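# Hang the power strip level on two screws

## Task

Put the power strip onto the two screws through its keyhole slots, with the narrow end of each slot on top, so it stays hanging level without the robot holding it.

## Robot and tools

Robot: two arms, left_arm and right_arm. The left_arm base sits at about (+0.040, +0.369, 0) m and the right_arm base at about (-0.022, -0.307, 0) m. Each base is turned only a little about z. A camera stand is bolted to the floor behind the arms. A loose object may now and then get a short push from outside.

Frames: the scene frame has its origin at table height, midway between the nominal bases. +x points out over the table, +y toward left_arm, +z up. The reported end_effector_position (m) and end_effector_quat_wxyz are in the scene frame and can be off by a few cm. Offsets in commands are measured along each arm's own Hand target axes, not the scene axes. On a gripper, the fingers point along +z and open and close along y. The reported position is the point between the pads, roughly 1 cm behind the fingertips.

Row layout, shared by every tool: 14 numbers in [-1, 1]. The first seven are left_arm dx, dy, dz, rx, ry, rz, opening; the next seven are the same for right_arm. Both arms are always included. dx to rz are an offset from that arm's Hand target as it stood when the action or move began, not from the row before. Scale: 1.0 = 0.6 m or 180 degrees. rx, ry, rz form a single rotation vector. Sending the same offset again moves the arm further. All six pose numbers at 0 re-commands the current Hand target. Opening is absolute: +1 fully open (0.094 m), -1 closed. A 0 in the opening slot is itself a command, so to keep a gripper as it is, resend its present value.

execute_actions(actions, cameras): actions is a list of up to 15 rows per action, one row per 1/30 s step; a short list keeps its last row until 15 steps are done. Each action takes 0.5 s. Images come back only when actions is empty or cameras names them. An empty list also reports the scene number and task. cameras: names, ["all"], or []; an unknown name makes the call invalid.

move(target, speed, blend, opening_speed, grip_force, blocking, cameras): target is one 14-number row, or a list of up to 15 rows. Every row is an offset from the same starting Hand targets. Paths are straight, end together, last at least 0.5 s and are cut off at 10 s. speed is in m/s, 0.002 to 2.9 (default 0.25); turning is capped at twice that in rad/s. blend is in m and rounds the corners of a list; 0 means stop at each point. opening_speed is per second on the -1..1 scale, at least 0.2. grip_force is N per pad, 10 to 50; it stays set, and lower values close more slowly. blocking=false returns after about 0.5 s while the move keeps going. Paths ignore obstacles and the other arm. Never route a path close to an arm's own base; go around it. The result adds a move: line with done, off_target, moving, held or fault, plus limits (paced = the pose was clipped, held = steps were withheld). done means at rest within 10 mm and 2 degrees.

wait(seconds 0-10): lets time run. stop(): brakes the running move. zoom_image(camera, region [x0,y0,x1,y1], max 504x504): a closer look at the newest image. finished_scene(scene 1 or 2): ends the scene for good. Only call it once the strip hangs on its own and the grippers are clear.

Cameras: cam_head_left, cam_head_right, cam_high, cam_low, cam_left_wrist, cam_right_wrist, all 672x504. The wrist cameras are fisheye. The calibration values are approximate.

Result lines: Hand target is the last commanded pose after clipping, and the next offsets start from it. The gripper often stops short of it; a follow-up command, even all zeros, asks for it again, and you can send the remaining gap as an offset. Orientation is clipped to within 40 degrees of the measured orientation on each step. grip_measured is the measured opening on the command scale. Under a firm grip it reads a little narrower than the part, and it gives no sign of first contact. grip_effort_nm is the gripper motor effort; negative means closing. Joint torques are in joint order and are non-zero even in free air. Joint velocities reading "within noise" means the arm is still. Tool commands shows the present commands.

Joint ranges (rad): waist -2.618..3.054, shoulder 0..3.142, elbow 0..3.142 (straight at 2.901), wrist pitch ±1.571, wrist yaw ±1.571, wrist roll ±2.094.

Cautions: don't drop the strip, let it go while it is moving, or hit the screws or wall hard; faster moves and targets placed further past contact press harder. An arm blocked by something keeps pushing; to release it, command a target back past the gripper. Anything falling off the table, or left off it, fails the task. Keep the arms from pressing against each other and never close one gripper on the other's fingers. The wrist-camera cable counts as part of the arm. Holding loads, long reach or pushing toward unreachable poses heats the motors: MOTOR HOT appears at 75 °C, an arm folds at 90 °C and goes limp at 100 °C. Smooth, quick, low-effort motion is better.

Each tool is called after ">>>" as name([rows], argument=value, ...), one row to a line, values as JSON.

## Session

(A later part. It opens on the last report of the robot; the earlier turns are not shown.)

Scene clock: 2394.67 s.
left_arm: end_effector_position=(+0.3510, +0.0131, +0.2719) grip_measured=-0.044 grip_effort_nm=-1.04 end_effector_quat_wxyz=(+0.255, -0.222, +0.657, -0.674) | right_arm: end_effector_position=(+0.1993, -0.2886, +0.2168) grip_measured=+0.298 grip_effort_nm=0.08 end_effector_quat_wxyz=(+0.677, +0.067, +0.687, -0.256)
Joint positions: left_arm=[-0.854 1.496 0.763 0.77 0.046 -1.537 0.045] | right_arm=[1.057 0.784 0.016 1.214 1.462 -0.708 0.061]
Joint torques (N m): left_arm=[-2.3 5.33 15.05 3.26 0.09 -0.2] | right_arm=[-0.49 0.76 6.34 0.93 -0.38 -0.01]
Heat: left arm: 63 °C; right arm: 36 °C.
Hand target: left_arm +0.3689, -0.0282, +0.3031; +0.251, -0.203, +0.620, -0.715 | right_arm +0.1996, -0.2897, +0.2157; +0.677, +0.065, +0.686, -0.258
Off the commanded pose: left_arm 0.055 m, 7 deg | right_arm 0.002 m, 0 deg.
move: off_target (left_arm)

>>> move(target=[0.008,0.004,-0.035,-0.006,0.002,0,-0.5,0,0,0,0,0,0,0.3], speed=0.05)

>>> move(target=[0.006,0.002,0.01,-0.004,0.002,0,-0.5,0,0,0,0,0,0,0.3], speed=0.05)

>>> move(target=[0.004,0.002,0.02,0,0.002,0,-0.5,0,0,0,0,0,0,0.3], speed=0.05, cameras=["cam_head_left"])

>>> zoom_image(camera="cam_head_left", region=[340, 230, 410, 300])

>>> zoom_image(camera="cam_head_left", region=[265, 160, 335, 230])

Scene clock: 2409.40 s.
left_arm: end_effector_position=(+0.3505, +0.0136, +0.2718) grip_measured=-0.044 grip_effort_nm=-1.04 end_effector_quat_wxyz=(+0.255, -0.222, +0.657, -0.674) | right_arm: end_effector_position=(+0.1993, -0.2886, +0.2168) grip_measured=+0.298 grip_effort_nm=0.08 end_effector_quat_wxyz=(+0.677, +0.067, +0.687, -0.256)
Joint positions: left_arm=[-0.854 1.494 0.759 0.774 0.046 -1.538 0.045] | right_arm=[1.057 0.784 0.016 1.214 1.462 -0.708 0.061]
Joint torques (N m): left_arm=[-3.04 0.59 11.15 3.02 0.08 -0.18] | right_arm=[-0.51 0.8 6.46 0.92 -0.37 0]
Heat: left arm: 65 °C; right arm: 36 °C.
Hand target: left_arm +0.3527, -0.0148, +0.2975; +0.247, -0.203, +0.628, -0.709 | right_arm +0.1996, -0.2897, +0.2157; +0.677, +0.065, +0.686, -0.258
Off the commanded pose: left_arm 0.038 m, 6 deg | right_arm 0.002 m, 0 deg.
move: off_target (left_arm)

Scene clock: 2410.10 s.
left_arm: end_effector_position=(+0.3502, +0.0135, +0.2710) grip_measured=-0.044 grip_effort_nm=-1.05 end_effector_quat_wxyz=(+0.255, -0.223, +0.657, -0.674) | right_arm: end_effector_position=(+0.1993, -0.2886, +0.2168) grip_measured=+0.298 grip_effort_nm=0.08 end_effector_quat_wxyz=(+0.677, +0.067, +0.687, -0.256)
Joint positions: left_arm=[-0.856 1.495 0.757 0.775 0.043 -1.539 0.045] | right_arm=[1.057 0.784 0.016 1.214 1.462 -0.708 0.061]
Joint torques (N m): left_arm=[-3.75 1.44 12.83 2.77 0.06 -0.17] | right_arm=[-0.55 0.8 6.32 0.92 -0.42 0.01]
Heat: left arm: 65 °C; right arm: 36 °C.
Hand target: left_arm +0.3535, -0.0219, +0.2970; +0.244, -0.202, +0.633, -0.706 | right_arm +0.1996, -0.2897, +0.2157; +0.677, +0.065, +0.686, -0.258
Off the commanded pose: left_arm 0.044 m, 5 deg | right_arm 0.002 m, 0 deg.
move: off_target (left_arm)

Scene clock: 2410.80 s.
left_arm: end_effector_position=(+0.3503, +0.0130, +0.2708) grip_measured=-0.044 grip_effort_nm=-1.04 end_effector_quat_wxyz=(+0.256, -0.224, +0.656, -0.674) | right_arm: end_effector_position=(+0.1993, -0.2886, +0.2168) grip_measured=+0.298 grip_effort_nm=0.08 end_effector_quat_wxyz=(+0.677, +0.067, +0.687, -0.256)
Joint positions: left_arm=[-0.858 1.497 0.757 0.78 0.038 -1.539 0.045] | right_arm=[1.057 0.784 0.016 1.214 1.462 -0.708 0.061]
Joint torques (N m): left_arm=[-4.01 4.11 14.97 2.73 0.13 -0.15] | right_arm=[-0.34 0.75 6.28 0.91 -0.32 0]
Heat: left arm: 65 °C; right arm: 36 °C.
Hand target: left_arm +0.3588, -0.0330, +0.2972; +0.242, -0.200, +0.634, -0.707 | right_arm +0.1996, -0.2897, +0.2157; +0.677, +0.065, +0.686, -0.258
Off the commanded pose: left_arm 0.054 m, 6 deg | right_arm 0.002 m, 0 deg.
move: off_target (left_arm)
Images, in order (width x height): cam_head_left 672x504.

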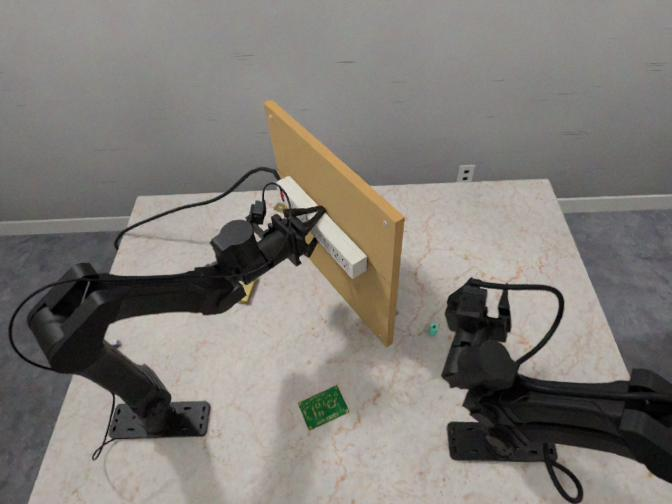

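Scaled by 7.200 from the camera's 672x504 image, which has a finer 960x720 frame.

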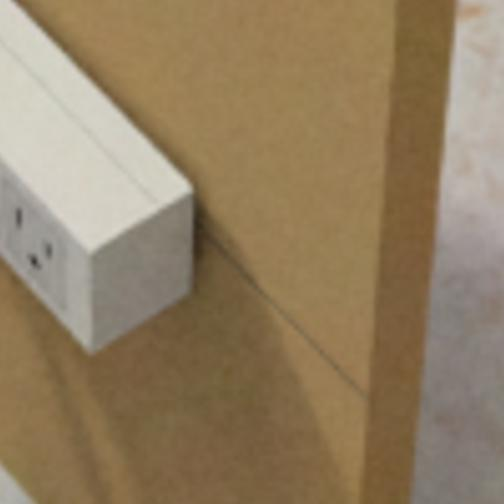

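Scaled by 7.200 from the camera's 672x504 image, which has a finer 960x720 frame.

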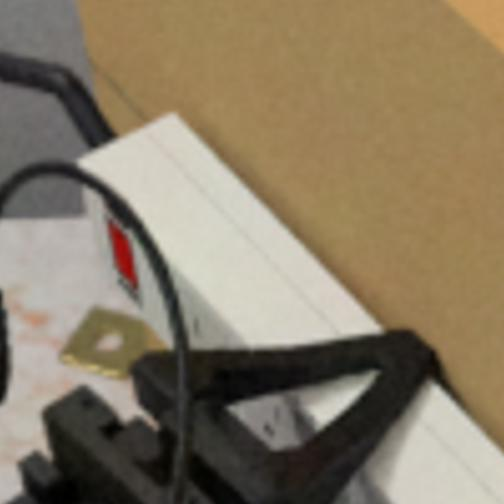

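>>> move(target=[0,0.004,-0.045,0,0.0,-0.01,-0.5,0,0,0,0,0,0,0.3], speed=0.05)

>>> move(target=[0,0.003,0,-0.004,0.0,-0.008,-0.5,0,0,0,0,0,0,0.3], speed=0.05)

>>> move(target=[0,0.0,0.02,0,0.0,0,-0.5,0,0,0,0,0,0,0.3], speed=0.05)

>>> move(target=[0,0.0,0.03,0,0.0,0,-0.5,0,0,0,0,0,0,0.3], speed=0.05, cameras=["cam_head_left"])

>>> zoom_image(camera="cam_head_left", region=[340, 230, 410, 300])

>>> zoom_image(camera="cam_head_left", region=[265, 160, 335, 230])

Scene clock: 2425.40 s.
left_arm: end_effector_position=(+0.3493, +0.0142, +0.2733) grip_measured=-0.044 grip_effort_nm=-1.04 end_effector_quat_wxyz=(+0.255, -0.225, +0.653, -0.676) | right_arm: end_effector_position=(+0.1993, -0.2886, +0.2168) grip_measured=+0.298 grip_effort_nm=0.08 end_effector_quat_wxyz=(+0.677, +0.067, +0.687, -0.256)
Joint positions: left_arm=[-0.859 1.489 0.754 0.781 0.037 -1.542 0.045] | right_arm=[1.057 0.784 0.016 1.214 1.462 -0.708 0.061]
Joint torques (N m): left_arm=[-3.41 -0.94 9.22 2.85 0.22 -0.44] | right_arm=[-0.51 0.87 6.24 0.94 -0.38 0.05]
Heat: left arm: 66 °C; right arm: 36 °C.
Hand target: left_arm +0.3431, -0.0117, +0.2915; +0.231, -0.210, +0.631, -0.710 | right_arm +0.1996, -0.2897, +0.2157; +0.677, +0.065, +0.686, -0.258
Off the commanded pose: left_arm 0.032 m, 6 deg | right_arm 0.002 m, 0 deg.
move: off_target (left_arm)

Scene clock: 2426.10 s.
left_arm: end_effector_position=(+0.3492, +0.0144, +0.2732) grip_measured=-0.044 grip_effort_nm=-1.04 end_effector_quat_wxyz=(+0.254, -0.226, +0.653, -0.677) | right_arm: end_effector_position=(+0.1993, -0.2886, +0.2168) grip_measured=+0.298 grip_effort_nm=0.08 end_effector_quat_wxyz=(+0.677, +0.067, +0.687, -0.256)
Joint positions: left_arm=[-0.859 1.489 0.753 0.781 0.036 -1.546 0.045] | right_arm=[1.057 0.784 0.016 1.214 1.462 -0.708 0.061]
Joint torques (N m): left_arm=[-3.37 -1.07 9.62 2.62 0.24 -0.63] | right_arm=[-0.55 0.7 6.38 0.93 -0.4 0.03]
Heat: left arm: 66 °C; right arm: 36 °C.
Hand target: left_arm +0.3432, -0.0119, +0.2898; +0.220, -0.219, +0.633, -0.709 | right_arm +0.1996, -0.2897, +0.2157; +0.677, +0.065, +0.686, -0.258
Off the commanded pose: left_arm 0.032 m, 6 deg | right_arm 0.002 m, 0 deg.
move: off_target (left_arm)

Scene clock: 2426.80 s.
left_arm: end_effector_position=(+0.3500, +0.0135, +0.2705) grip_measured=-0.044 grip_effort_nm=-1.04 end_effector_quat_wxyz=(+0.254, -0.226, +0.654, -0.675) | right_arm: end_effector_position=(+0.1993, -0.2886, +0.2168) grip_measured=+0.298 grip_effort_nm=0.08 end_effector_quat_wxyz=(+0.677, +0.067, +0.687, -0.256)
Joint positions: left_arm=[-0.859 1.497 0.753 0.784 0.036 -1.546 0.045] | right_arm=[1.057 0.784 0.016 1.214 1.462 -0.708 0.061]
Joint torques (N m): left_arm=[-3.67 1.02 12.21 2.58 0.22 -0.63] | right_arm=[-0.59 0.69 6.31 0.9 -0.35 -0.01]
Heat: left arm: 66 °C; right arm: 36 °C.
Hand target: left_arm +0.3502, -0.0215, +0.2912; +0.220, -0.219, +0.632, -0.710 | right_arm +0.1996, -0.2897, +0.2157; +0.677, +0.065, +0.686, -0.258
Off the commanded pose: left_arm 0.041 m, 6 deg | right_arm 0.002 m, 0 deg.
move: off_target (left_arm)

Scene clock: 2427.53 s.
left_arm: end_effector_position=(+0.3504, +0.0132, +0.2701) grip_measured=-0.044 grip_effort_nm=-1.04 end_effector_quat_wxyz=(+0.254, -0.226, +0.654, -0.676) | right_arm: end_effector_position=(+0.1993, -0.2886, +0.2168) grip_measured=+0.298 grip_effort_nm=0.08 end_effector_quat_wxyz=(+0.677, +0.067, +0.687, -0.256)
Joint positions: left_arm=[-0.859 1.501 0.753 0.79 0.036 -1.546 0.045] | right_arm=[1.057 0.784 0.016 1.214 1.462 -0.708 0.061]
Joint torques (N m): left_arm=[-3.96 4.68 15.8 2.49 0.16 -0.63] | right_arm=[-0.42 0.83 6.45 0.89 -0.36 0.04]
Heat: left arm: 66 °C; right arm: 36 °C.
Hand target: left_arm +0.3610, -0.0358, +0.2931; +0.221, -0.219, +0.632, -0.709 | right_arm +0.1996, -0.2897, +0.2157; +0.677, +0.065, +0.686, -0.258
Off the commanded pose: left_arm 0.055 m, 6 deg | right_arm 0.002 m, 0 deg.
move: off_target (left_arm)
Images, in order (width x height): cam_head_left 672x504.

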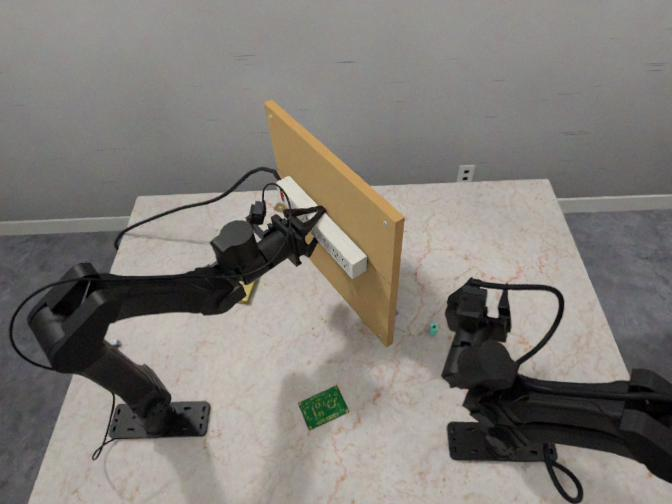

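Scaled by 7.200 from the camera's 672x504 image, which has a finer 960x720 frame.

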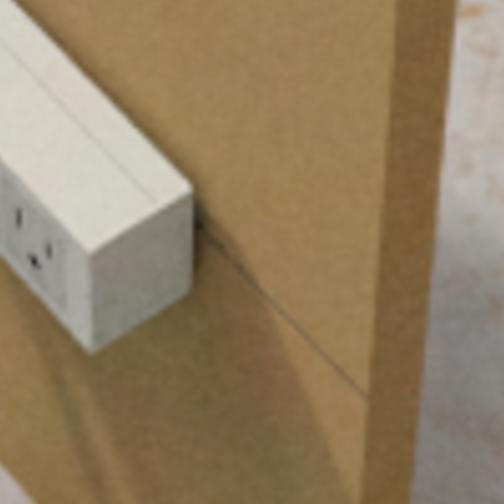

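Scaled by 7.200 from the camera's 672x504 image, which has a finer 960x720 frame.

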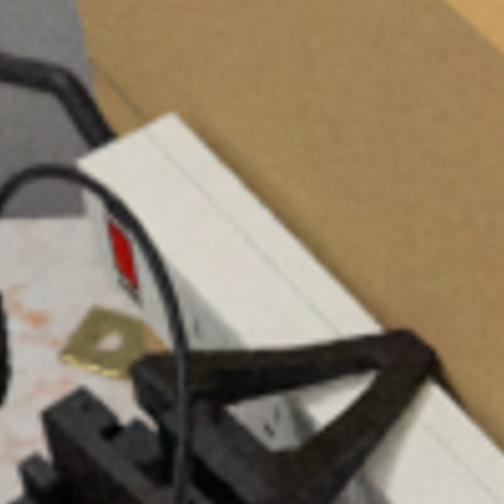

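>>> move(target=[-0.006,0.015,-0.035,0,0.0,0.008,-0.5,0,0,0,0,0,0,0.3], speed=0.05)

>>> move(target=[0,0.03,0,0,0.0,0,-0.5,0,0,0,0,0,0,0.3], speed=0.05)

>>> move(target=[0,0.02,0,-0.02,0.0,0,-0.5,0,0,0,0,0,0,0.3], speed=0.05)

Scene clock: 2445.23 s.
left_arm: end_effector_position=(+0.3502, +0.0134, +0.2709) grip_measured=-0.044 grip_effort_nm=-1.04 end_effector_quat_wxyz=(+0.255, -0.225, +0.653, -0.677) | right_arm: end_effector_position=(+0.1993, -0.2886, +0.2168) grip_measured=+0.298 grip_effort_nm=0.08 end_effector_quat_wxyz=(+0.677, +0.067, +0.687, -0.256)
Joint positions: left_arm=[-0.859 1.5 0.752 0.794 0.036 -1.544 0.045] | right_arm=[1.057 0.784 0.016 1.214 1.462 -0.708 0.061]
Joint torques (N m): left_arm=[-2.67 2.22 10.56 2.91 0.29 -0.41] | right_arm=[-0.53 0.75 6.38 0.94 -0.36 0.02]
Heat: left arm: 74 °C; right arm: 36 °C.
Hand target: left_arm +0.3518, -0.0178, +0.2817; +0.229, -0.211, +0.635, -0.707 | right_arm +0.1996, -0.2897, +0.2157; +0.677, +0.065, +0.686, -0.258
Off the commanded pose: left_arm 0.033 m, 5 deg | right_arm 0.002 m, 0 deg.
move: off_target (left_arm)

Scene clock: 2446.40 s.
left_arm: end_effector_position=(+0.3493, +0.0149, +0.2690) grip_measured=-0.044 grip_effort_nm=-1.04 end_effector_quat_wxyz=(-0.260, +0.221, -0.627, +0.700) | right_arm: end_effector_position=(+0.1993, -0.2886, +0.2168) grip_measured=+0.298 grip_effort_nm=0.08 end_effector_quat_wxyz=(+0.677, +0.067, +0.687, -0.256)
Joint positions: left_arm=[-0.859 1.546 0.705 0.957 0.034 -1.558 0.045] | right_arm=[1.057 0.784 0.016 1.214 1.462 -0.708 0.061]
Joint torques (N m): left_arm=[-2.85 2.58 11.25 2.05 0.3 -0.29] | right_arm=[-0.5 0.9 6.27 0.88 -0.37 0.02]
Heat: left arm: 73 °C; right arm: 36 °C.
Hand target: left_arm +0.3528, -0.0194, +0.2637; -0.229, +0.211, -0.635, +0.707 | right_arm +0.1996, -0.2897, +0.2157; +0.677, +0.065, +0.686, -0.258
Off the commanded pose: left_arm 0.035 m, 4 deg | right_arm 0.002 m, 0 deg.
move: off_target (left_arm)

Scene clock: 2447.23 s.
left_arm: end_effector_position=(+0.3492, +0.0150, +0.2680) grip_measured=-0.044 grip_effort_nm=-1.04 end_effector_quat_wxyz=(-0.260, +0.222, -0.628, +0.700) | right_arm: end_effector_position=(+0.1993, -0.2886, +0.2168) grip_measured=+0.298 grip_effort_nm=0.08 end_effector_quat_wxyz=(+0.677, +0.067, +0.687, -0.256)
Joint positions: left_arm=[-0.859 1.546 0.703 0.957 0.034 -1.558 0.045] | right_arm=[1.057 0.784 0.016 1.214 1.462 -0.708 0.061]
Joint torques (N m): left_arm=[-2.84 1.57 11.54 1.27 0.31 -0.22] | right_arm=[-0.5 0.85 6.27 0.92 -0.39 0.02]
Heat: left arm: 73 °C; right arm: 36 °C.
Hand target: left_arm +0.3535, -0.0204, +0.2519; -0.223, +0.218, -0.657, +0.686 | right_arm +0.1996, -0.2897, +0.2157; +0.677, +0.065, +0.686, -0.258
Off the commanded pose: left_arm 0.039 m, 6 deg | right_arm 0.002 m, 0 deg.
move: off_target (left_arm)

>>> move(target=[0.0,-0.05,-0.06,0.02,0,0.0,-0.5,0,0,0,0,0,0,0.3], speed=0.06)

>>> move(target=[0.0,-0.02,-0.035,0,0,0.006,-0.5,0,0,0,0,0,0,0.3], speed=0.06, cameras=["cam_head_left","cam_left_wrist","cam_head_right","cam_high"])

>>> zoom_image(camera="cam_head_left", region=[260, 160, 400, 300])

>>> zoom_image(camera="cam_high", region=[320, 210, 460, 350])

Scene clock: 2458.47 s.
left_arm: end_effector_position=(+0.3419, +0.0116, +0.2519) grip_measured=-0.044 grip_effort_nm=-1.04 end_effector_quat_wxyz=(+0.224, -0.243, +0.654, -0.680) | right_arm: end_effector_position=(+0.1993, -0.2886, +0.2168) grip_measured=+0.298 grip_effort_nm=0.08 end_effector_quat_wxyz=(+0.677, +0.067, +0.687, -0.256)
Joint positions: left_arm=[-0.873 1.517 0.703 0.841 0.041 -1.61 0.045] | right_arm=[1.057 0.784 0.016 1.214 1.462 -0.708 0.061]
Joint torques (N m): left_arm=[-0.72 -8.25 5.61 2.48 0.33 0.24] | right_arm=[-0.65 0.88 6.35 0.93 -0.36 0.01]
Heat: left arm: 70 °C; right arm: 36 °C.
Hand target: left_arm +0.3316, +0.0096, +0.2804; +0.229, -0.211, +0.635, -0.707 | right_arm +0.1996, -0.2897, +0.2157; +0.677, +0.065, +0.686, -0.258
Off the commanded pose: left_arm 0.030 m, 5 deg | right_arm 0.002 m, 0 deg.
move: off_target (left_arm)

Scene clock: 2459.60 s.
left_arm: end_effector_position=(+0.3265, +0.0266, +0.2593) grip_measured=-0.044 grip_effort_nm=-1.04 end_effector_quat_wxyz=(+0.223, -0.238, +0.662, -0.675) | right_arm: end_effector_position=(+0.1993, -0.2886, +0.2168) grip_measured=+0.298 grip_effort_nm=0.08 end_effector_quat_wxyz=(+0.677, +0.067, +0.687, -0.256)
Joint positions: left_arm=[-0.873 1.401 0.656 0.754 0.051 -1.597 0.045] | right_arm=[1.057 0.784 0.016 1.214 1.462 -0.708 0.061]
Joint torques (N m): left_arm=[-0.2 -7.39 5.53 2.7 0.27 0.29] | right_arm=[-0.47 0.77 6.32 0.92 -0.36 0.01]
Heat: left arm: 70 °C; right arm: 36 °C.
Hand target: left_arm +0.3185, +0.0275, +0.2900; +0.236, -0.205, +0.637, -0.704 | right_arm +0.1996, -0.2897, +0.2157; +0.677, +0.065, +0.686, -0.258
Off the commanded pose: left_arm 0.032 m, 6 deg | right_arm 0.002 m, 0 deg.
move: off_target (left_arm)
camera_calibration:
cam_left_wrist: T_world_to_cam=[[-0.0564465, -0.0881599, 0.994506, -0.231526], [-0.987498, 0.151767, -0.0425951, 0.321974], [-0.147178, -0.984477, -0.0956244, 0.214838], [0, 0, 0, 1]] pos_world=[0.336499, 0.142227, 0.264512]
Images, in order (width x height): cam_head_left 672x504, cam_head_right 672x504, cam_high 672x504, cam_left_wrist 672x504.

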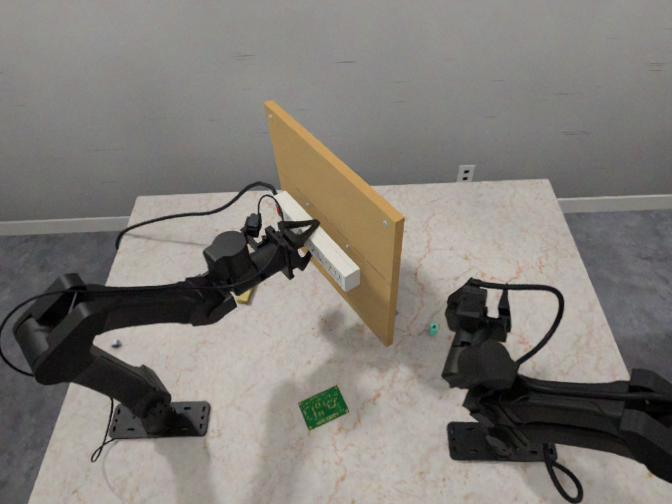

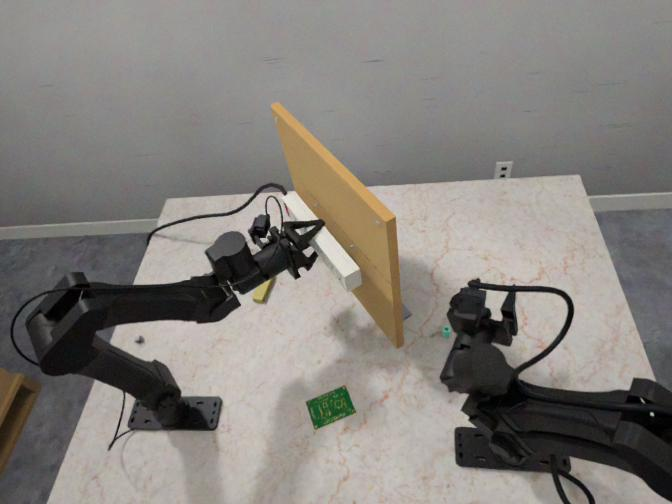

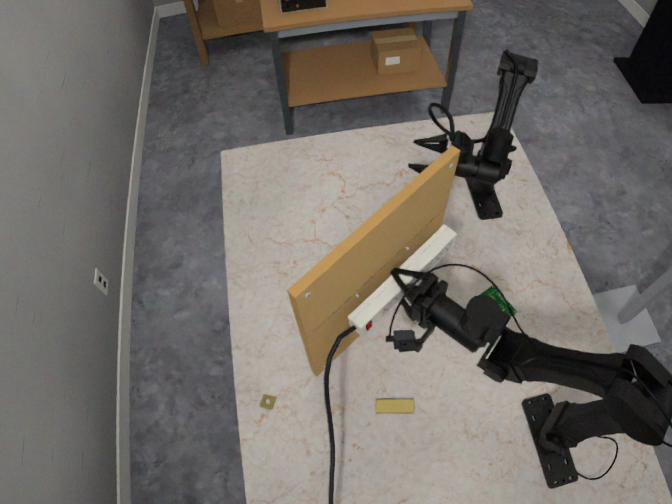

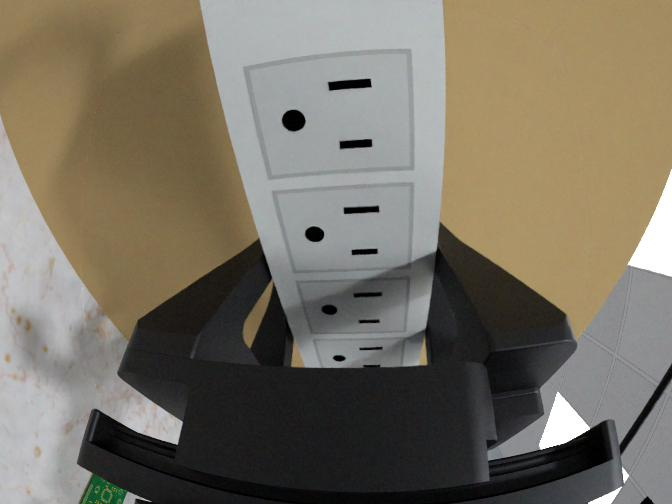

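Scaled by 3.600 from the camera's 672x504 image, which has a finer 960x720 frame.

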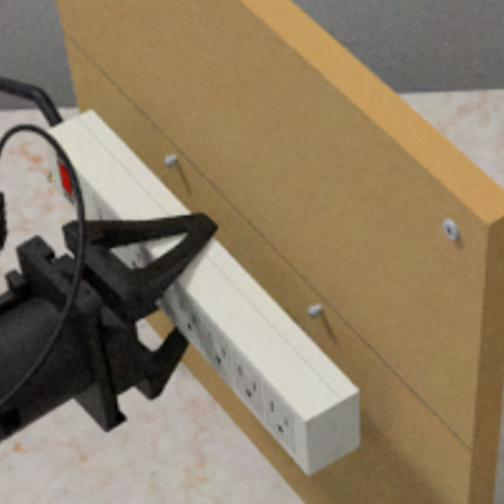

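Scaled by 3.600 from the camera's 672x504 image, which has a finer 960x720 frame.

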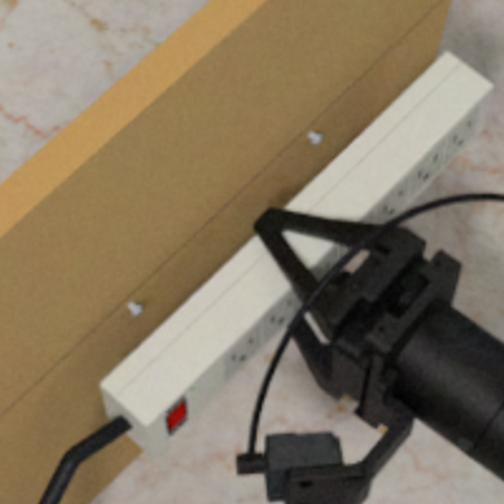

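>>> zoom_image(camera="cam_left_wrist", region=[190, 0, 330, 140])

>>> zoom_image(camera="cam_left_wrist", region=[320, 0, 460, 140])

>>> zoom_image(camera="cam_left_wrist", region=[250, 140, 350, 240])

>>> zoom_image(camera="cam_left_wrist", region=[280, 270, 440, 380])

Scaled by 3.600 from the camera's 672x504 image, which has a finer 960x720 frame.

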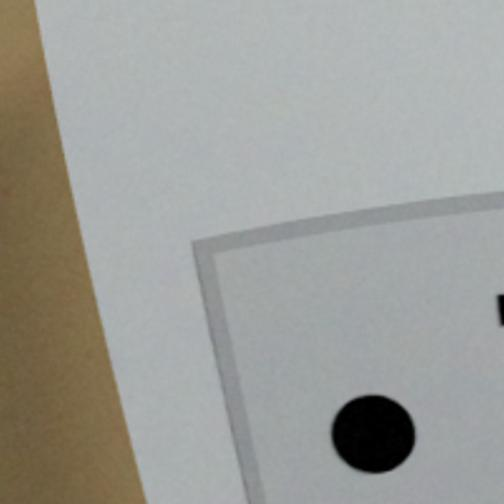

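Scaled by 3.600 from the camera's 672x504 image, which has a finer 960x720 frame.

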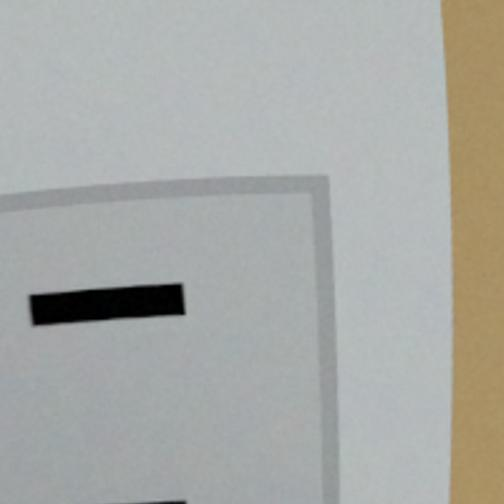

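Scaled by 5.040 from the camera's 672x504 image, which has a finer 960x720 frame.

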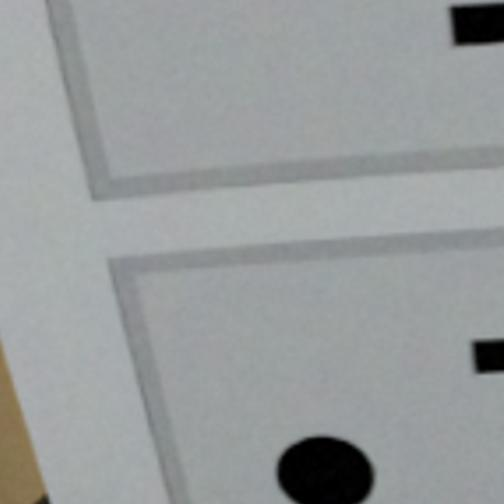

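Scaled by 3.150 from the camera's 672x504 image, which has a finer 960x720 frame.

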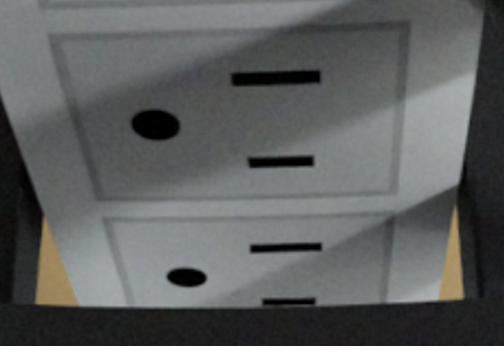

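>>> move(target=[-0.016,-0.052,0.024,0.004,0,0.006,-0.5,0,0,0,0,0,0,0.3], speed=0.08)

Scene clock: 2581.47 s.
left_arm: end_effector_position=(+0.3367, +0.0282, +0.2697) grip_measured=-0.044 grip_effort_nm=-1.04 end_effector_quat_wxyz=(+0.224, -0.240, +0.674, -0.662) | right_arm: end_effector_position=(+0.1993, -0.2886, +0.2168) grip_measured=+0.298 grip_effort_nm=0.08 end_effector_quat_wxyz=(+0.677, +0.067, +0.687, -0.256)
Joint positions: left_arm=[-0.844 1.385 0.726 0.636 0.075 -1.585 0.045] | right_arm=[1.057 0.784 0.016 1.214 1.462 -0.708 0.061]
Joint torques (N m): left_arm=[-0.02 -7.32 8.98 2.77 0.36 0.29] | right_arm=[-0.51 0.75 6.35 0.9 -0.39 -0.02]
Heat: left arm: 56 °C; right arm: 36 °C.
Hand target: left_arm +0.3325, +0.0241, +0.3227; +0.244, -0.198, +0.635, -0.706 | right_arm +0.1996, -0.2897, +0.2157; +0.677, +0.065, +0.686, -0.258
Off the commanded pose: left_arm 0.053 m, 9 deg | right_arm 0.002 m, 0 deg.
move: off_target (left_arm)

>>> move(target=[0,-0.008,0.022,0.005,0,0.005,-0.5,0,0,0,0,0,0,0.3], speed=0.06)

>>> move(target=[0,-0.004,0.018,0.002,0,0.002,-0.5,0,0,0,0,0,0,0.3], speed=0.05, cameras=["cam_head_left"])

>>> zoom_image(camera="cam_head_left", region=[340, 230, 410, 300])

>>> zoom_image(camera="cam_head_left", region=[265, 160, 335, 230])

Scene clock: 2593.47 s.
left_arm: end_effector_position=(+0.3421, +0.0224, +0.2819) grip_measured=-0.044 grip_effort_nm=-1.04 end_effector_quat_wxyz=(+0.231, -0.233, +0.668, -0.668) | right_arm: end_effector_position=(+0.1993, -0.2886, +0.2168) grip_measured=+0.298 grip_effort_nm=0.08 end_effector_quat_wxyz=(+0.677, +0.067, +0.687, -0.256)
Joint positions: left_arm=[-0.844 1.406 0.772 0.634 0.075 -1.573 0.045] | right_arm=[1.057 0.784 0.016 1.214 1.462 -0.708 0.061]
Joint torques (N m): left_arm=[-0.58 -5.27 9.25 2.99 0.27 0.35] | right_arm=[-0.46 0.73 6.43 0.91 -0.38 0.02]
Heat: left arm: 58 °C; right arm: 36 °C.
Hand target: left_arm +0.3398, +0.0139, +0.3291; +0.251, -0.191, +0.631, -0.709 | right_arm +0.1996, -0.2897, +0.2157; +0.677, +0.065, +0.686, -0.258
Off the commanded pose: left_arm 0.048 m, 8 deg | right_arm 0.002 m, 0 deg.
move: off_target (left_arm)

Scene clock: 2594.23 s.
left_arm: end_effector_position=(+0.3482, +0.0158, +0.2837) grip_measured=-0.044 grip_effort_nm=-1.04 end_effector_quat_wxyz=(+0.233, -0.231, +0.668, -0.668) | right_arm: end_effector_position=(+0.1993, -0.2886, +0.2168) grip_measured=+0.298 grip_effort_nm=0.08 end_effector_quat_wxyz=(+0.677, +0.067, +0.687, -0.256)
Joint positions: left_arm=[-0.844 1.44 0.807 0.634 0.075 -1.568 0.045] | right_arm=[1.057 0.784 0.016 1.214 1.462 -0.708 0.061]
Joint torques (N m): left_arm=[-0.88 -5.29 9.61 3.04 0.23 0.36] | right_arm=[-0.54 0.83 6.2 0.9 -0.38 0.02]
Heat: left arm: 58 °C; right arm: 36 °C.
Hand target: left_arm +0.3459, +0.0054, +0.3329; +0.254, -0.188, +0.629, -0.710 | right_arm +0.1996, -0.2897, +0.2157; +0.677, +0.065, +0.686, -0.258
Off the commanded pose: left_arm 0.050 m, 9 deg | right_arm 0.002 m, 0 deg.
move: off_target (left_arm)
Images, in order (width x height): cam_head_left 672x504.

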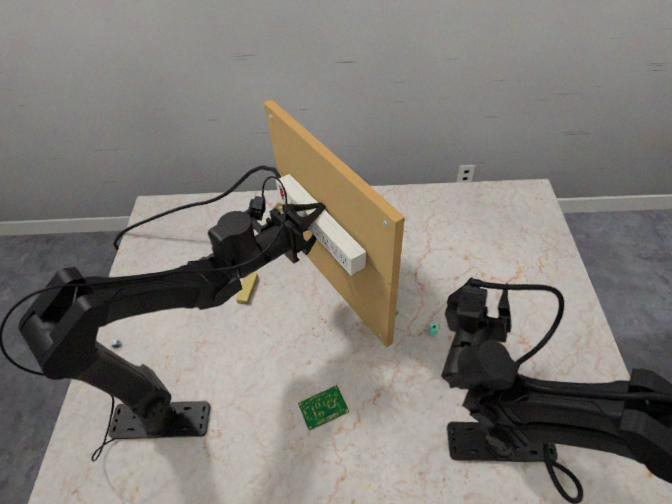

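Scaled by 7.200 from the camera's 672x504 image, which has a finer 960x720 frame.

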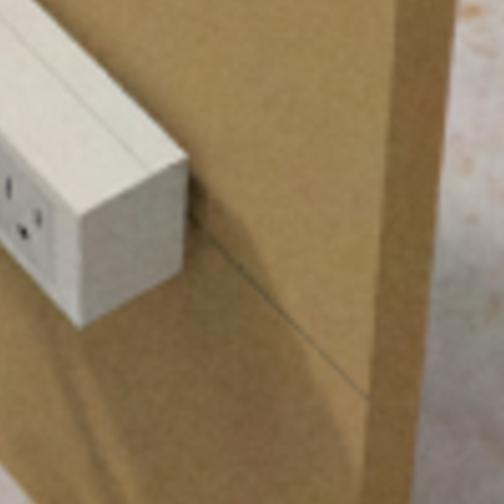

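Scaled by 7.200 from the camera's 672x504 image, which has a finer 960x720 frame.

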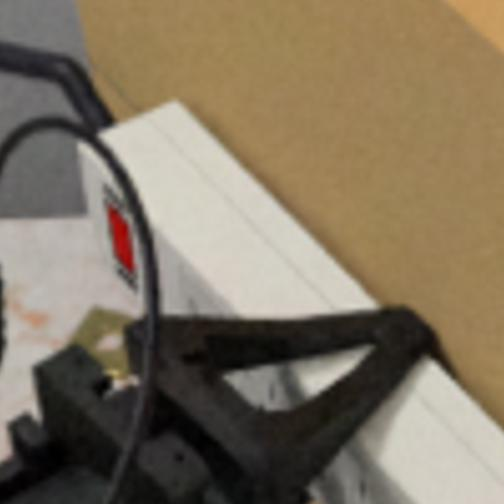

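>>> move(target=[0.004,0.012,0.01,0.002,0,0,-0.5,0,0,0,0,0,0,0.3], speed=0.04)

>>> move(target=[0.001,0.014,0.008,0.002,0,0,-0.5,0,0,0,0,0,0,0.3], speed=0.04)

>>> move(target=[0,0.014,0.006,0,0,0,-0.5,0,0,0,0,0,0,0.3], speed=0.04)

>>> move(target=[0,0.012,0.006,0,0,0,-0.5,0,0,0,0,0,0,0.3], speed=0.04)

Scene clock: 2602.60 s.
left_arm: end_effector_position=(+0.3485, +0.0152, +0.2839) grip_measured=-0.044 grip_effort_nm=-1.04 end_effector_quat_wxyz=(+0.234, -0.230, +0.667, -0.669) | right_arm: end_effector_position=(+0.1993, -0.2886, +0.2168) grip_measured=+0.298 grip_effort_nm=0.08 end_effector_quat_wxyz=(+0.677, +0.067, +0.687, -0.256)
Joint positions: left_arm=[-0.844 1.444 0.807 0.642 0.075 -1.568 0.045] | right_arm=[1.057 0.784 0.016 1.214 1.462 -0.708 0.061]
Joint torques (N m): left_arm=[-1.66 -2.88 9.58 3.36 0.14 0.34] | right_arm=[-0.47 0.57 6.32 0.91 -0.39 0.04]
Heat: left arm: 58 °C; right arm: 36 °C.
Hand target: left_arm +0.3484, -0.0014, +0.3264; +0.255, -0.187, +0.627, -0.712 | right_arm +0.1996, -0.2897, +0.2157; +0.677, +0.065, +0.686, -0.258
Off the commanded pose: left_arm 0.046 m, 9 deg | right_arm 0.002 m, 0 deg.
move: off_target (left_arm)

Scene clock: 2603.63 s.
left_arm: end_effector_position=(+0.3491, +0.0145, +0.2838) grip_measured=-0.044 grip_effort_nm=-1.04 end_effector_quat_wxyz=(+0.237, -0.227, +0.661, -0.675) | right_arm: end_effector_position=(+0.1993, -0.2886, +0.2168) grip_measured=+0.298 grip_effort_nm=0.08 end_effector_quat_wxyz=(+0.677, +0.067, +0.687, -0.256)
Joint positions: left_arm=[-0.844 1.457 0.796 0.684 0.075 -1.566 0.045] | right_arm=[1.057 0.784 0.016 1.214 1.462 -0.708 0.061]
Joint torques (N m): left_arm=[-1.92 -0.84 10 3.41 0.11 0.33] | right_arm=[-0.66 0.72 6.37 0.9 -0.41 0.03]
Heat: left arm: 58 °C; right arm: 36 °C.
Hand target: left_arm +0.3518, -0.0062, +0.3189; +0.255, -0.186, +0.624, -0.714 | right_arm +0.1996, -0.2897, +0.2157; +0.677, +0.065, +0.686, -0.258
Off the commanded pose: left_arm 0.041 m, 8 deg | right_arm 0.002 m, 0 deg.
move: off_target (left_arm)

Scene clock: 2604.40 s.
left_arm: end_effector_position=(+0.3496, +0.0140, +0.2830) grip_measured=-0.044 grip_effort_nm=-1.04 end_effector_quat_wxyz=(+0.240, -0.224, +0.654, -0.682) | right_arm: end_effector_position=(+0.1993, -0.2886, +0.2168) grip_measured=+0.298 grip_effort_nm=0.08 end_effector_quat_wxyz=(+0.677, +0.067, +0.687, -0.256)
Joint positions: left_arm=[-0.844 1.472 0.782 0.735 0.075 -1.565 0.045] | right_arm=[1.057 0.784 0.016 1.214 1.462 -0.708 0.061]
Joint torques (N m): left_arm=[-1.84 0.72 10.82 3.25 0.12 0.32] | right_arm=[-0.61 0.88 6.31 0.87 -0.4 0.01]
Heat: left arm: 58 °C; right arm: 36 °C.
Hand target: left_arm +0.3550, -0.0099, +0.3109; +0.255, -0.186, +0.625, -0.714 | right_arm +0.1996, -0.2897, +0.2157; +0.677, +0.065, +0.686, -0.258
Off the commanded pose: left_arm 0.037 m, 7 deg | right_arm 0.002 m, 0 deg.
move: off_target (left_arm)

Scene clock: 2605.13 s.
left_arm: end_effector_position=(+0.3503, +0.0133, +0.2806) grip_measured=-0.044 grip_effort_nm=-1.04 end_effector_quat_wxyz=(+0.241, -0.223, +0.653, -0.682) | right_arm: end_effector_position=(+0.1993, -0.2886, +0.2168) grip_measured=+0.298 grip_effort_nm=0.08 end_effector_quat_wxyz=(+0.677, +0.067, +0.687, -0.256)
Joint positions: left_arm=[-0.844 1.481 0.778 0.75 0.075 -1.565 0.045] | right_arm=[1.057 0.784 0.016 1.214 1.462 -0.708 0.061]
Joint torques (N m): left_arm=[-1.94 2.21 11.03 3.4 0.12 0.31] | right_arm=[-0.59 0.9 6.46 0.88 -0.34 0]
Heat: left arm: 58 °C; right arm: 36 °C.
Hand target: left_arm +0.3581, -0.0134, +0.3045; +0.255, -0.186, +0.624, -0.714 | right_arm +0.1996, -0.2897, +0.2157; +0.677, +0.065, +0.686, -0.258
Off the commanded pose: left_arm 0.037 m, 7 deg | right_arm 0.002 m, 0 deg.
move: off_target (left_arm)

>>> move(target=[0.008,0.012,-0.008,-0.01,0,0,-0.5,0,0,0,0,0,0,0.3], speed=0.04)

>>> move(target=[0.003,0.012,0.006,-0.005,0,0,-0.5,0,0,0,0,0,0,0.3], speed=0.04)

>>> move(target=[0.002,0.012,0.006,0,0,0,-0.5,0,0,0,0,0,0,0.3], speed=0.04, cameras=["cam_head_left"])

>>> zoom_image(camera="cam_head_left", region=[340, 230, 410, 300])

>>> zoom_image(camera="cam_head_left", region=[265, 160, 335, 230])

Scene clock: 2618.20 s.
left_arm: end_effector_position=(+0.3498, +0.0132, +0.2805) grip_measured=-0.044 grip_effort_nm=-1.04 end_effector_quat_wxyz=(+0.243, -0.225, +0.652, -0.682) | right_arm: end_effector_position=(+0.1993, -0.2886, +0.2168) grip_measured=+0.298 grip_effort_nm=0.08 end_effector_quat_wxyz=(+0.677, +0.067, +0.687, -0.256)
Joint positions: left_arm=[-0.849 1.481 0.776 0.752 0.064 -1.565 0.045] | right_arm=[1.057 0.784 0.016 1.214 1.462 -0.708 0.061]
Joint torques (N m): left_arm=[-2.63 1.4 10.14 3.06 0.08 0.35] | right_arm=[-0.55 0.75 6.34 0.91 -0.4 0.03]
Heat: left arm: 58 °C; right arm: 36 °C.
Hand target: left_arm +0.3523, -0.0131, +0.2966; +0.252, -0.190, +0.636, -0.705 | right_arm +0.1996, -0.2897, +0.2157; +0.677, +0.065, +0.686, -0.258
Off the commanded pose: left_arm 0.031 m, 5 deg | right_arm 0.002 m, 0 deg.
move: off_target (left_arm)

Scene clock: 2618.90 s.
left_arm: end_effector_position=(+0.3499, +0.0131, +0.2795) grip_measured=-0.044 grip_effort_nm=-1.04 end_effector_quat_wxyz=(+0.244, -0.227, +0.652, -0.681) | right_arm: end_effector_position=(+0.1993, -0.2886, +0.2168) grip_measured=+0.298 grip_effort_nm=0.08 end_effector_quat_wxyz=(+0.677, +0.067, +0.687, -0.256)
Joint positions: left_arm=[-0.852 1.483 0.774 0.755 0.057 -1.564 0.045] | right_arm=[1.057 0.784 0.016 1.214 1.462 -0.708 0.061]
Joint torques (N m): left_arm=[-2.93 2.85 10.65 3 0.09 0.36] | right_arm=[-0.57 0.72 6.34 0.93 -0.34 0.06]
Heat: left arm: 58 °C; right arm: 36 °C.
Hand target: left_arm +0.3539, -0.0175, +0.2894; +0.251, -0.192, +0.641, -0.699 | right_arm +0.1996, -0.2897, +0.2157; +0.677, +0.065, +0.686, -0.258
Off the commanded pose: left_arm 0.033 m, 5 deg | right_arm 0.002 m, 0 deg.
move: off_target (left_arm)

Scene clock: 2619.80 s.
left_arm: end_effector_position=(+0.3498, +0.0130, +0.2794) grip_measured=-0.044 grip_effort_nm=-1.04 end_effector_quat_wxyz=(+0.248, -0.225, +0.649, -0.684) | right_arm: end_effector_position=(+0.1993, -0.2886, +0.2168) grip_measured=+0.298 grip_effort_nm=0.08 end_effector_quat_wxyz=(+0.677, +0.067, +0.687, -0.256)
Joint positions: left_arm=[-0.854 1.489 0.768 0.779 0.052 -1.56 0.045] | right_arm=[1.057 0.784 0.016 1.214 1.462 -0.708 0.061]
Joint torques (N m): left_arm=[-3.11 4.63 10.77 3.05 0.11 0.32] | right_arm=[-0.68 0.66 6.24 0.88 -0.41 0.03]
Heat: left arm: 58 °C; right arm: 36 °C.
Hand target: left_arm +0.3558, -0.0214, +0.2828; +0.251, -0.192, +0.641, -0.699 | right_arm +0.1996, -0.2897, +0.2157; +0.677, +0.065, +0.686, -0.258
Off the commanded pose: left_arm 0.035 m, 4 deg | right_arm 0.002 m, 0 deg.
move: off_target (left_arm)
Images, in order (width x height): cam_head_left 672x504.

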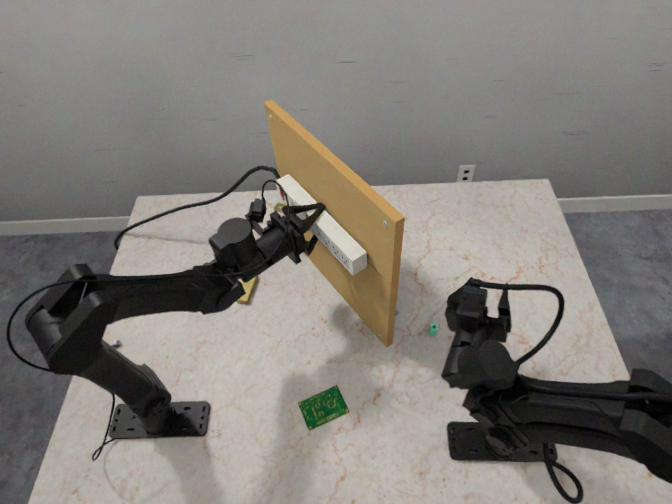

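Scaled by 7.200 from the camera's 672x504 image, which has a finer 960x720 frame.

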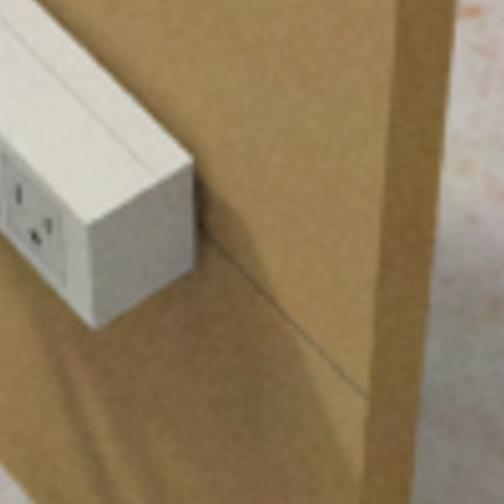

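Scaled by 7.200 from the camera's 672x504 image, which has a finer 960x720 frame.

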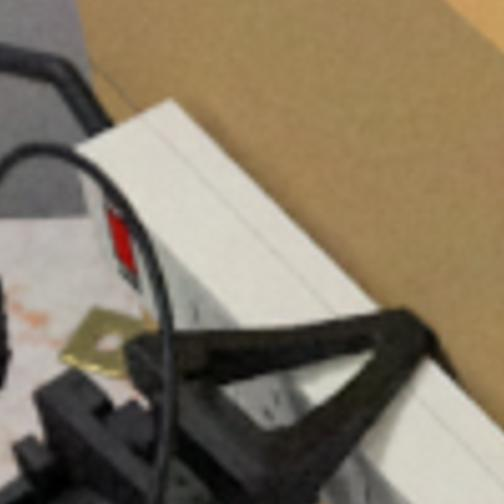

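>>> move(target=[0,0.0,-0.03,0,0,0,-0.5,0,0,0,0,0,0,0.3], speed=0.04)

>>> move(target=[0,0.0,0.02,0,0,0,-0.5,0,0,0,0,0,0,0.3], speed=0.04)

Scene clock: 2631.43 s.
left_arm: end_effector_position=(+0.3479, +0.0149, +0.2810) grip_measured=-0.044 grip_effort_nm=-1.04 end_effector_quat_wxyz=(+0.254, -0.221, +0.637, -0.694) | right_arm: end_effector_position=(+0.1993, -0.2886, +0.2168) grip_measured=+0.298 grip_effort_nm=0.07 end_effector_quat_wxyz=(+0.677, +0.067, +0.687, -0.256)
Joint positions: left_arm=[-0.856 1.495 0.743 0.843 0.046 -1.558 0.045] | right_arm=[1.057 0.784 0.016 1.214 1.462 -0.708 0.061]
Joint torques (N m): left_arm=[-2.39 -0.27 8.09 2.44 0.25 0.32] | right_arm=[-0.69 0.81 6.3 0.93 -0.38 0.01]
Heat: left arm: 58 °C; right arm: 36 °C.
Hand target: left_arm +0.3451, -0.0071, +0.2809; +0.251, -0.192, +0.641, -0.699 | right_arm +0.1996, -0.2897, +0.2157; +0.677, +0.065, +0.686, -0.258
Off the commanded pose: left_arm 0.022 m, 3 deg | right_arm 0.002 m, 0 deg.
move: off_target (left_arm)

Scene clock: 2632.13 s.
left_arm: end_effector_position=(+0.3487, +0.0140, +0.2783) grip_measured=-0.044 grip_effort_nm=-1.04 end_effector_quat_wxyz=(+0.254, -0.222, +0.638, -0.693) | right_arm: end_effector_position=(+0.1993, -0.2886, +0.2168) grip_measured=+0.298 grip_effort_nm=0.08 end_effector_quat_wxyz=(+0.677, +0.067, +0.687, -0.256)
Joint positions: left_arm=[-0.856 1.504 0.742 0.85 0.046 -1.558 0.045] | right_arm=[1.057 0.784 0.016 1.214 1.462 -0.708 0.061]
Joint torques (N m): left_arm=[-2.63 2.17 11.1 2.38 0.22 0.31] | right_arm=[-0.7 0.91 6.23 0.9 -0.36 0]
Heat: left arm: 58 °C; right arm: 36 °C.
Hand target: left_arm +0.3522, -0.0166, +0.2821; +0.251, -0.192, +0.641, -0.699 | right_arm +0.1996, -0.2897, +0.2157; +0.677, +0.065, +0.686, -0.258
Off the commanded pose: left_arm 0.031 m, 3 deg | right_arm 0.002 m, 0 deg.
move: off_target (left_arm)

>>> move(target=[0,-0.05,-0.055,0,0,0,-0.5,0,0,0,0,0,0,0.3], speed=0.08)

>>> move(target=[0,-0.02,-0.005,0.01,0,0,-0.5,0,0,0,0,0,0,0.3], speed=0.08, cameras=["cam_head_left","cam_head_right","cam_high"])

>>> zoom_image(camera="cam_head_left", region=[340, 220, 400, 280])

>>> zoom_image(camera="cam_head_left", region=[270, 170, 330, 230])

>>> zoom_image(camera="cam_head_right", region=[340, 220, 400, 280])

>>> zoom_image(camera="cam_head_right", region=[270, 170, 330, 230])

>>> zoom_image(camera="cam_high", region=[340, 280, 400, 340])

>>> zoom_image(camera="cam_high", region=[395, 210, 455, 270])

Scene clock: 2661.77 s.
left_arm: end_effector_position=(+0.3386, +0.0144, +0.2634) grip_measured=-0.044 grip_effort_nm=-1.04 end_effector_quat_wxyz=(+0.235, -0.231, +0.675, -0.660) | right_arm: end_effector_position=(+0.1993, -0.2886, +0.2168) grip_measured=+0.298 grip_effort_nm=0.08 end_effector_quat_wxyz=(+0.677, +0.067, +0.687, -0.256)
Joint positions: left_arm=[-0.874 1.447 0.745 0.684 0.041 -1.557 0.045] | right_arm=[1.057 0.784 0.016 1.214 1.462 -0.708 0.061]
Joint torques (N m): left_arm=[-0.77 -8.38 7.3 2.74 0.29 0.3] | right_arm=[-0.53 0.76 6.42 0.91 -0.41 0.02]
Heat: left arm: 64 °C; right arm: 36 °C.
Hand target: left_arm +0.3297, +0.0113, +0.3085; +0.251, -0.192, +0.641, -0.699 | right_arm +0.1996, -0.2897, +0.2157; +0.677, +0.065, +0.686, -0.258
Off the commanded pose: left_arm 0.046 m, 8 deg | right_arm 0.002 m, 0 deg.
move: off_target (left_arm)

Scene clock: 2662.47 s.
left_arm: end_effector_position=(+0.3364, +0.0169, +0.2729) grip_measured=-0.044 grip_effort_nm=-1.04 end_effector_quat_wxyz=(+0.238, -0.229, +0.668, -0.667) | right_arm: end_effector_position=(+0.1993, -0.2886, +0.2168) grip_measured=+0.298 grip_effort_nm=0.08 end_effector_quat_wxyz=(+0.677, +0.067, +0.687, -0.256)
Joint positions: left_arm=[-0.874 1.425 0.745 0.682 0.041 -1.557 0.045] | right_arm=[1.057 0.784 0.016 1.214 1.462 -0.708 0.061]
Joint torques (N m): left_arm=[-0.84 -8.09 7.19 2.91 0.31 0.28] | right_arm=[-0.43 0.73 6.34 0.95 -0.4 0]
Heat: left arm: 63 °C; right arm: 36 °C.
Hand target: left_arm +0.3266, +0.0144, +0.3202; +0.254, -0.188, +0.630, -0.709 | right_arm +0.1996, -0.2897, +0.2157; +0.677, +0.065, +0.686, -0.258
Off the commanded pose: left_arm 0.048 m, 8 deg | right_arm 0.002 m, 0 deg.
move: off_target (left_arm)
Images, in order (width x height): cam_head_left 672x504, cam_head_right 672x504, cam_high 672x504.

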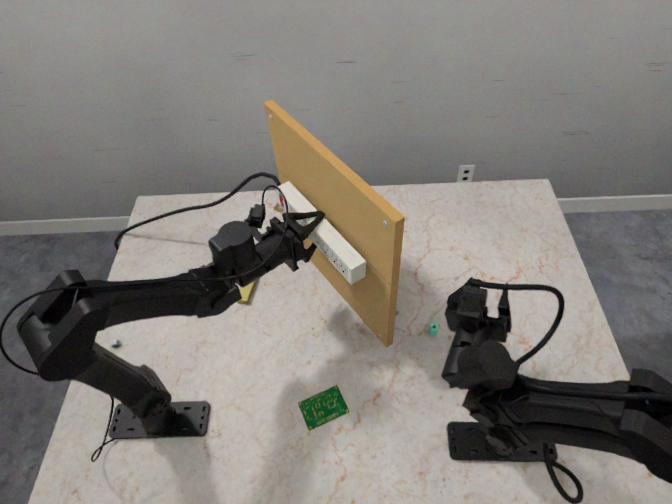

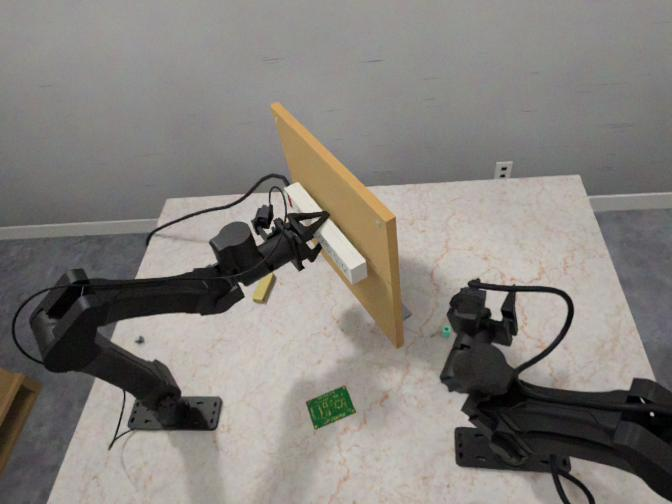

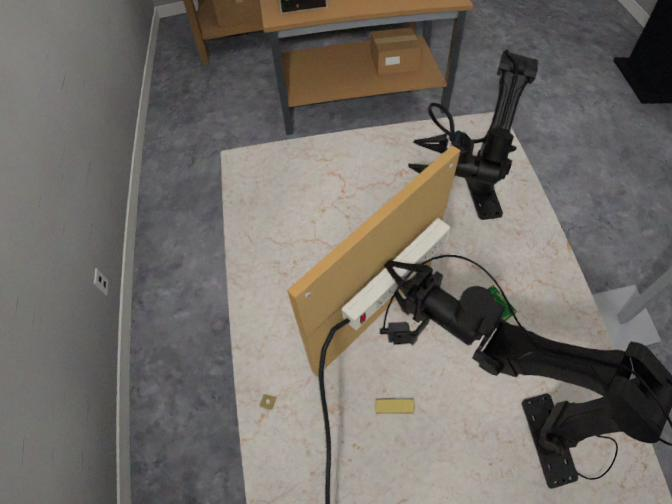

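Scaled by 8.400 from the camera's 672x504 image, which has a finer 960x720 frame.

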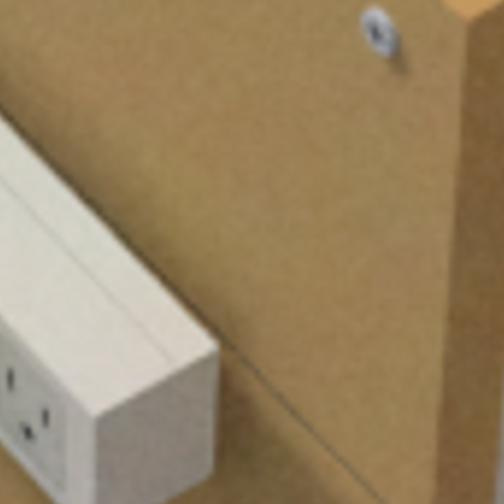

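Scaled by 8.400 from the camera's 672x504 image, which has a finer 960x720 frame.

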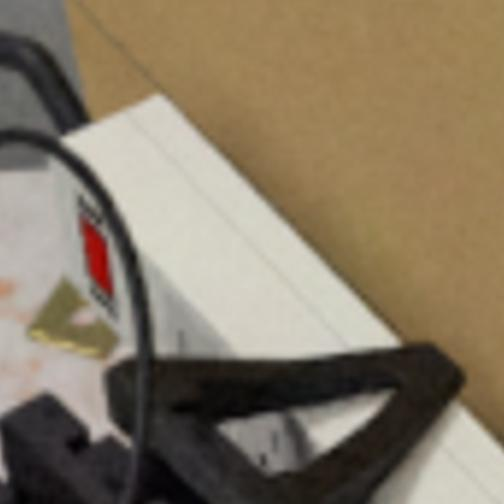

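Scaled by 8.400 from the camera's 672x504 image, which has a finer 960x720 frame.

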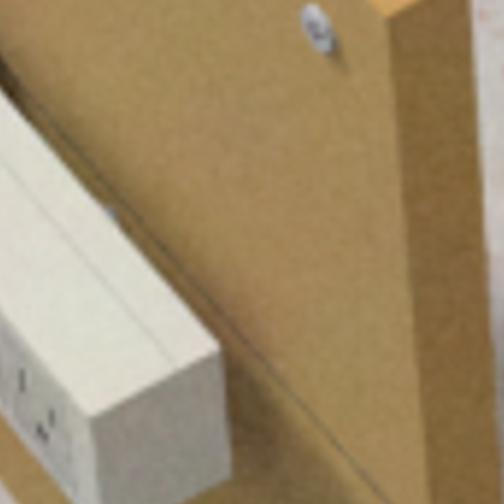

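Scaled by 8.400 from the camera's 672x504 image, which has a finer 960x720 frame.

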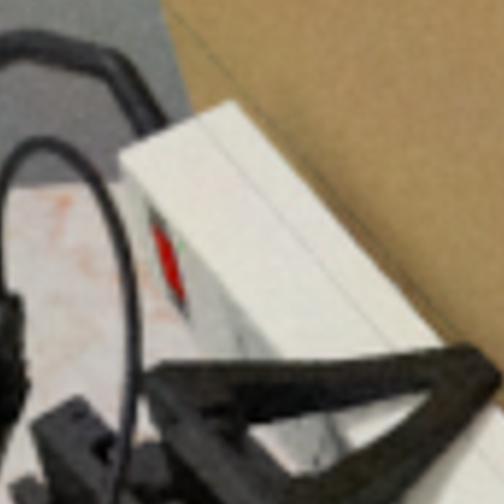

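Scaled by 8.400 from the camera's 672x504 image, which has a finer 960x720 frame.

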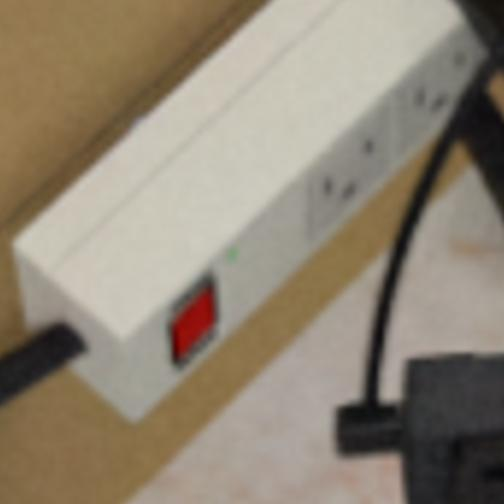

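Scaled by 8.400 from the camera's 672x504 image, which has a finer 960x720 frame.

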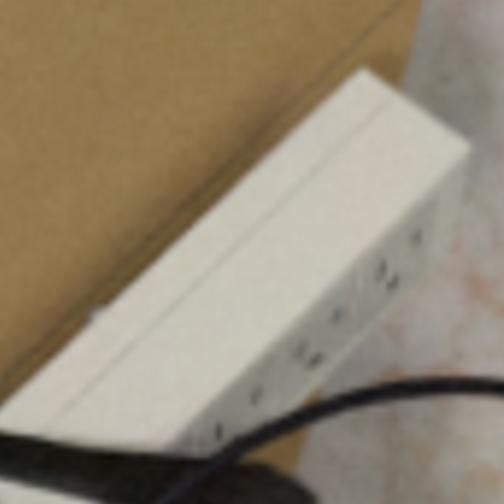

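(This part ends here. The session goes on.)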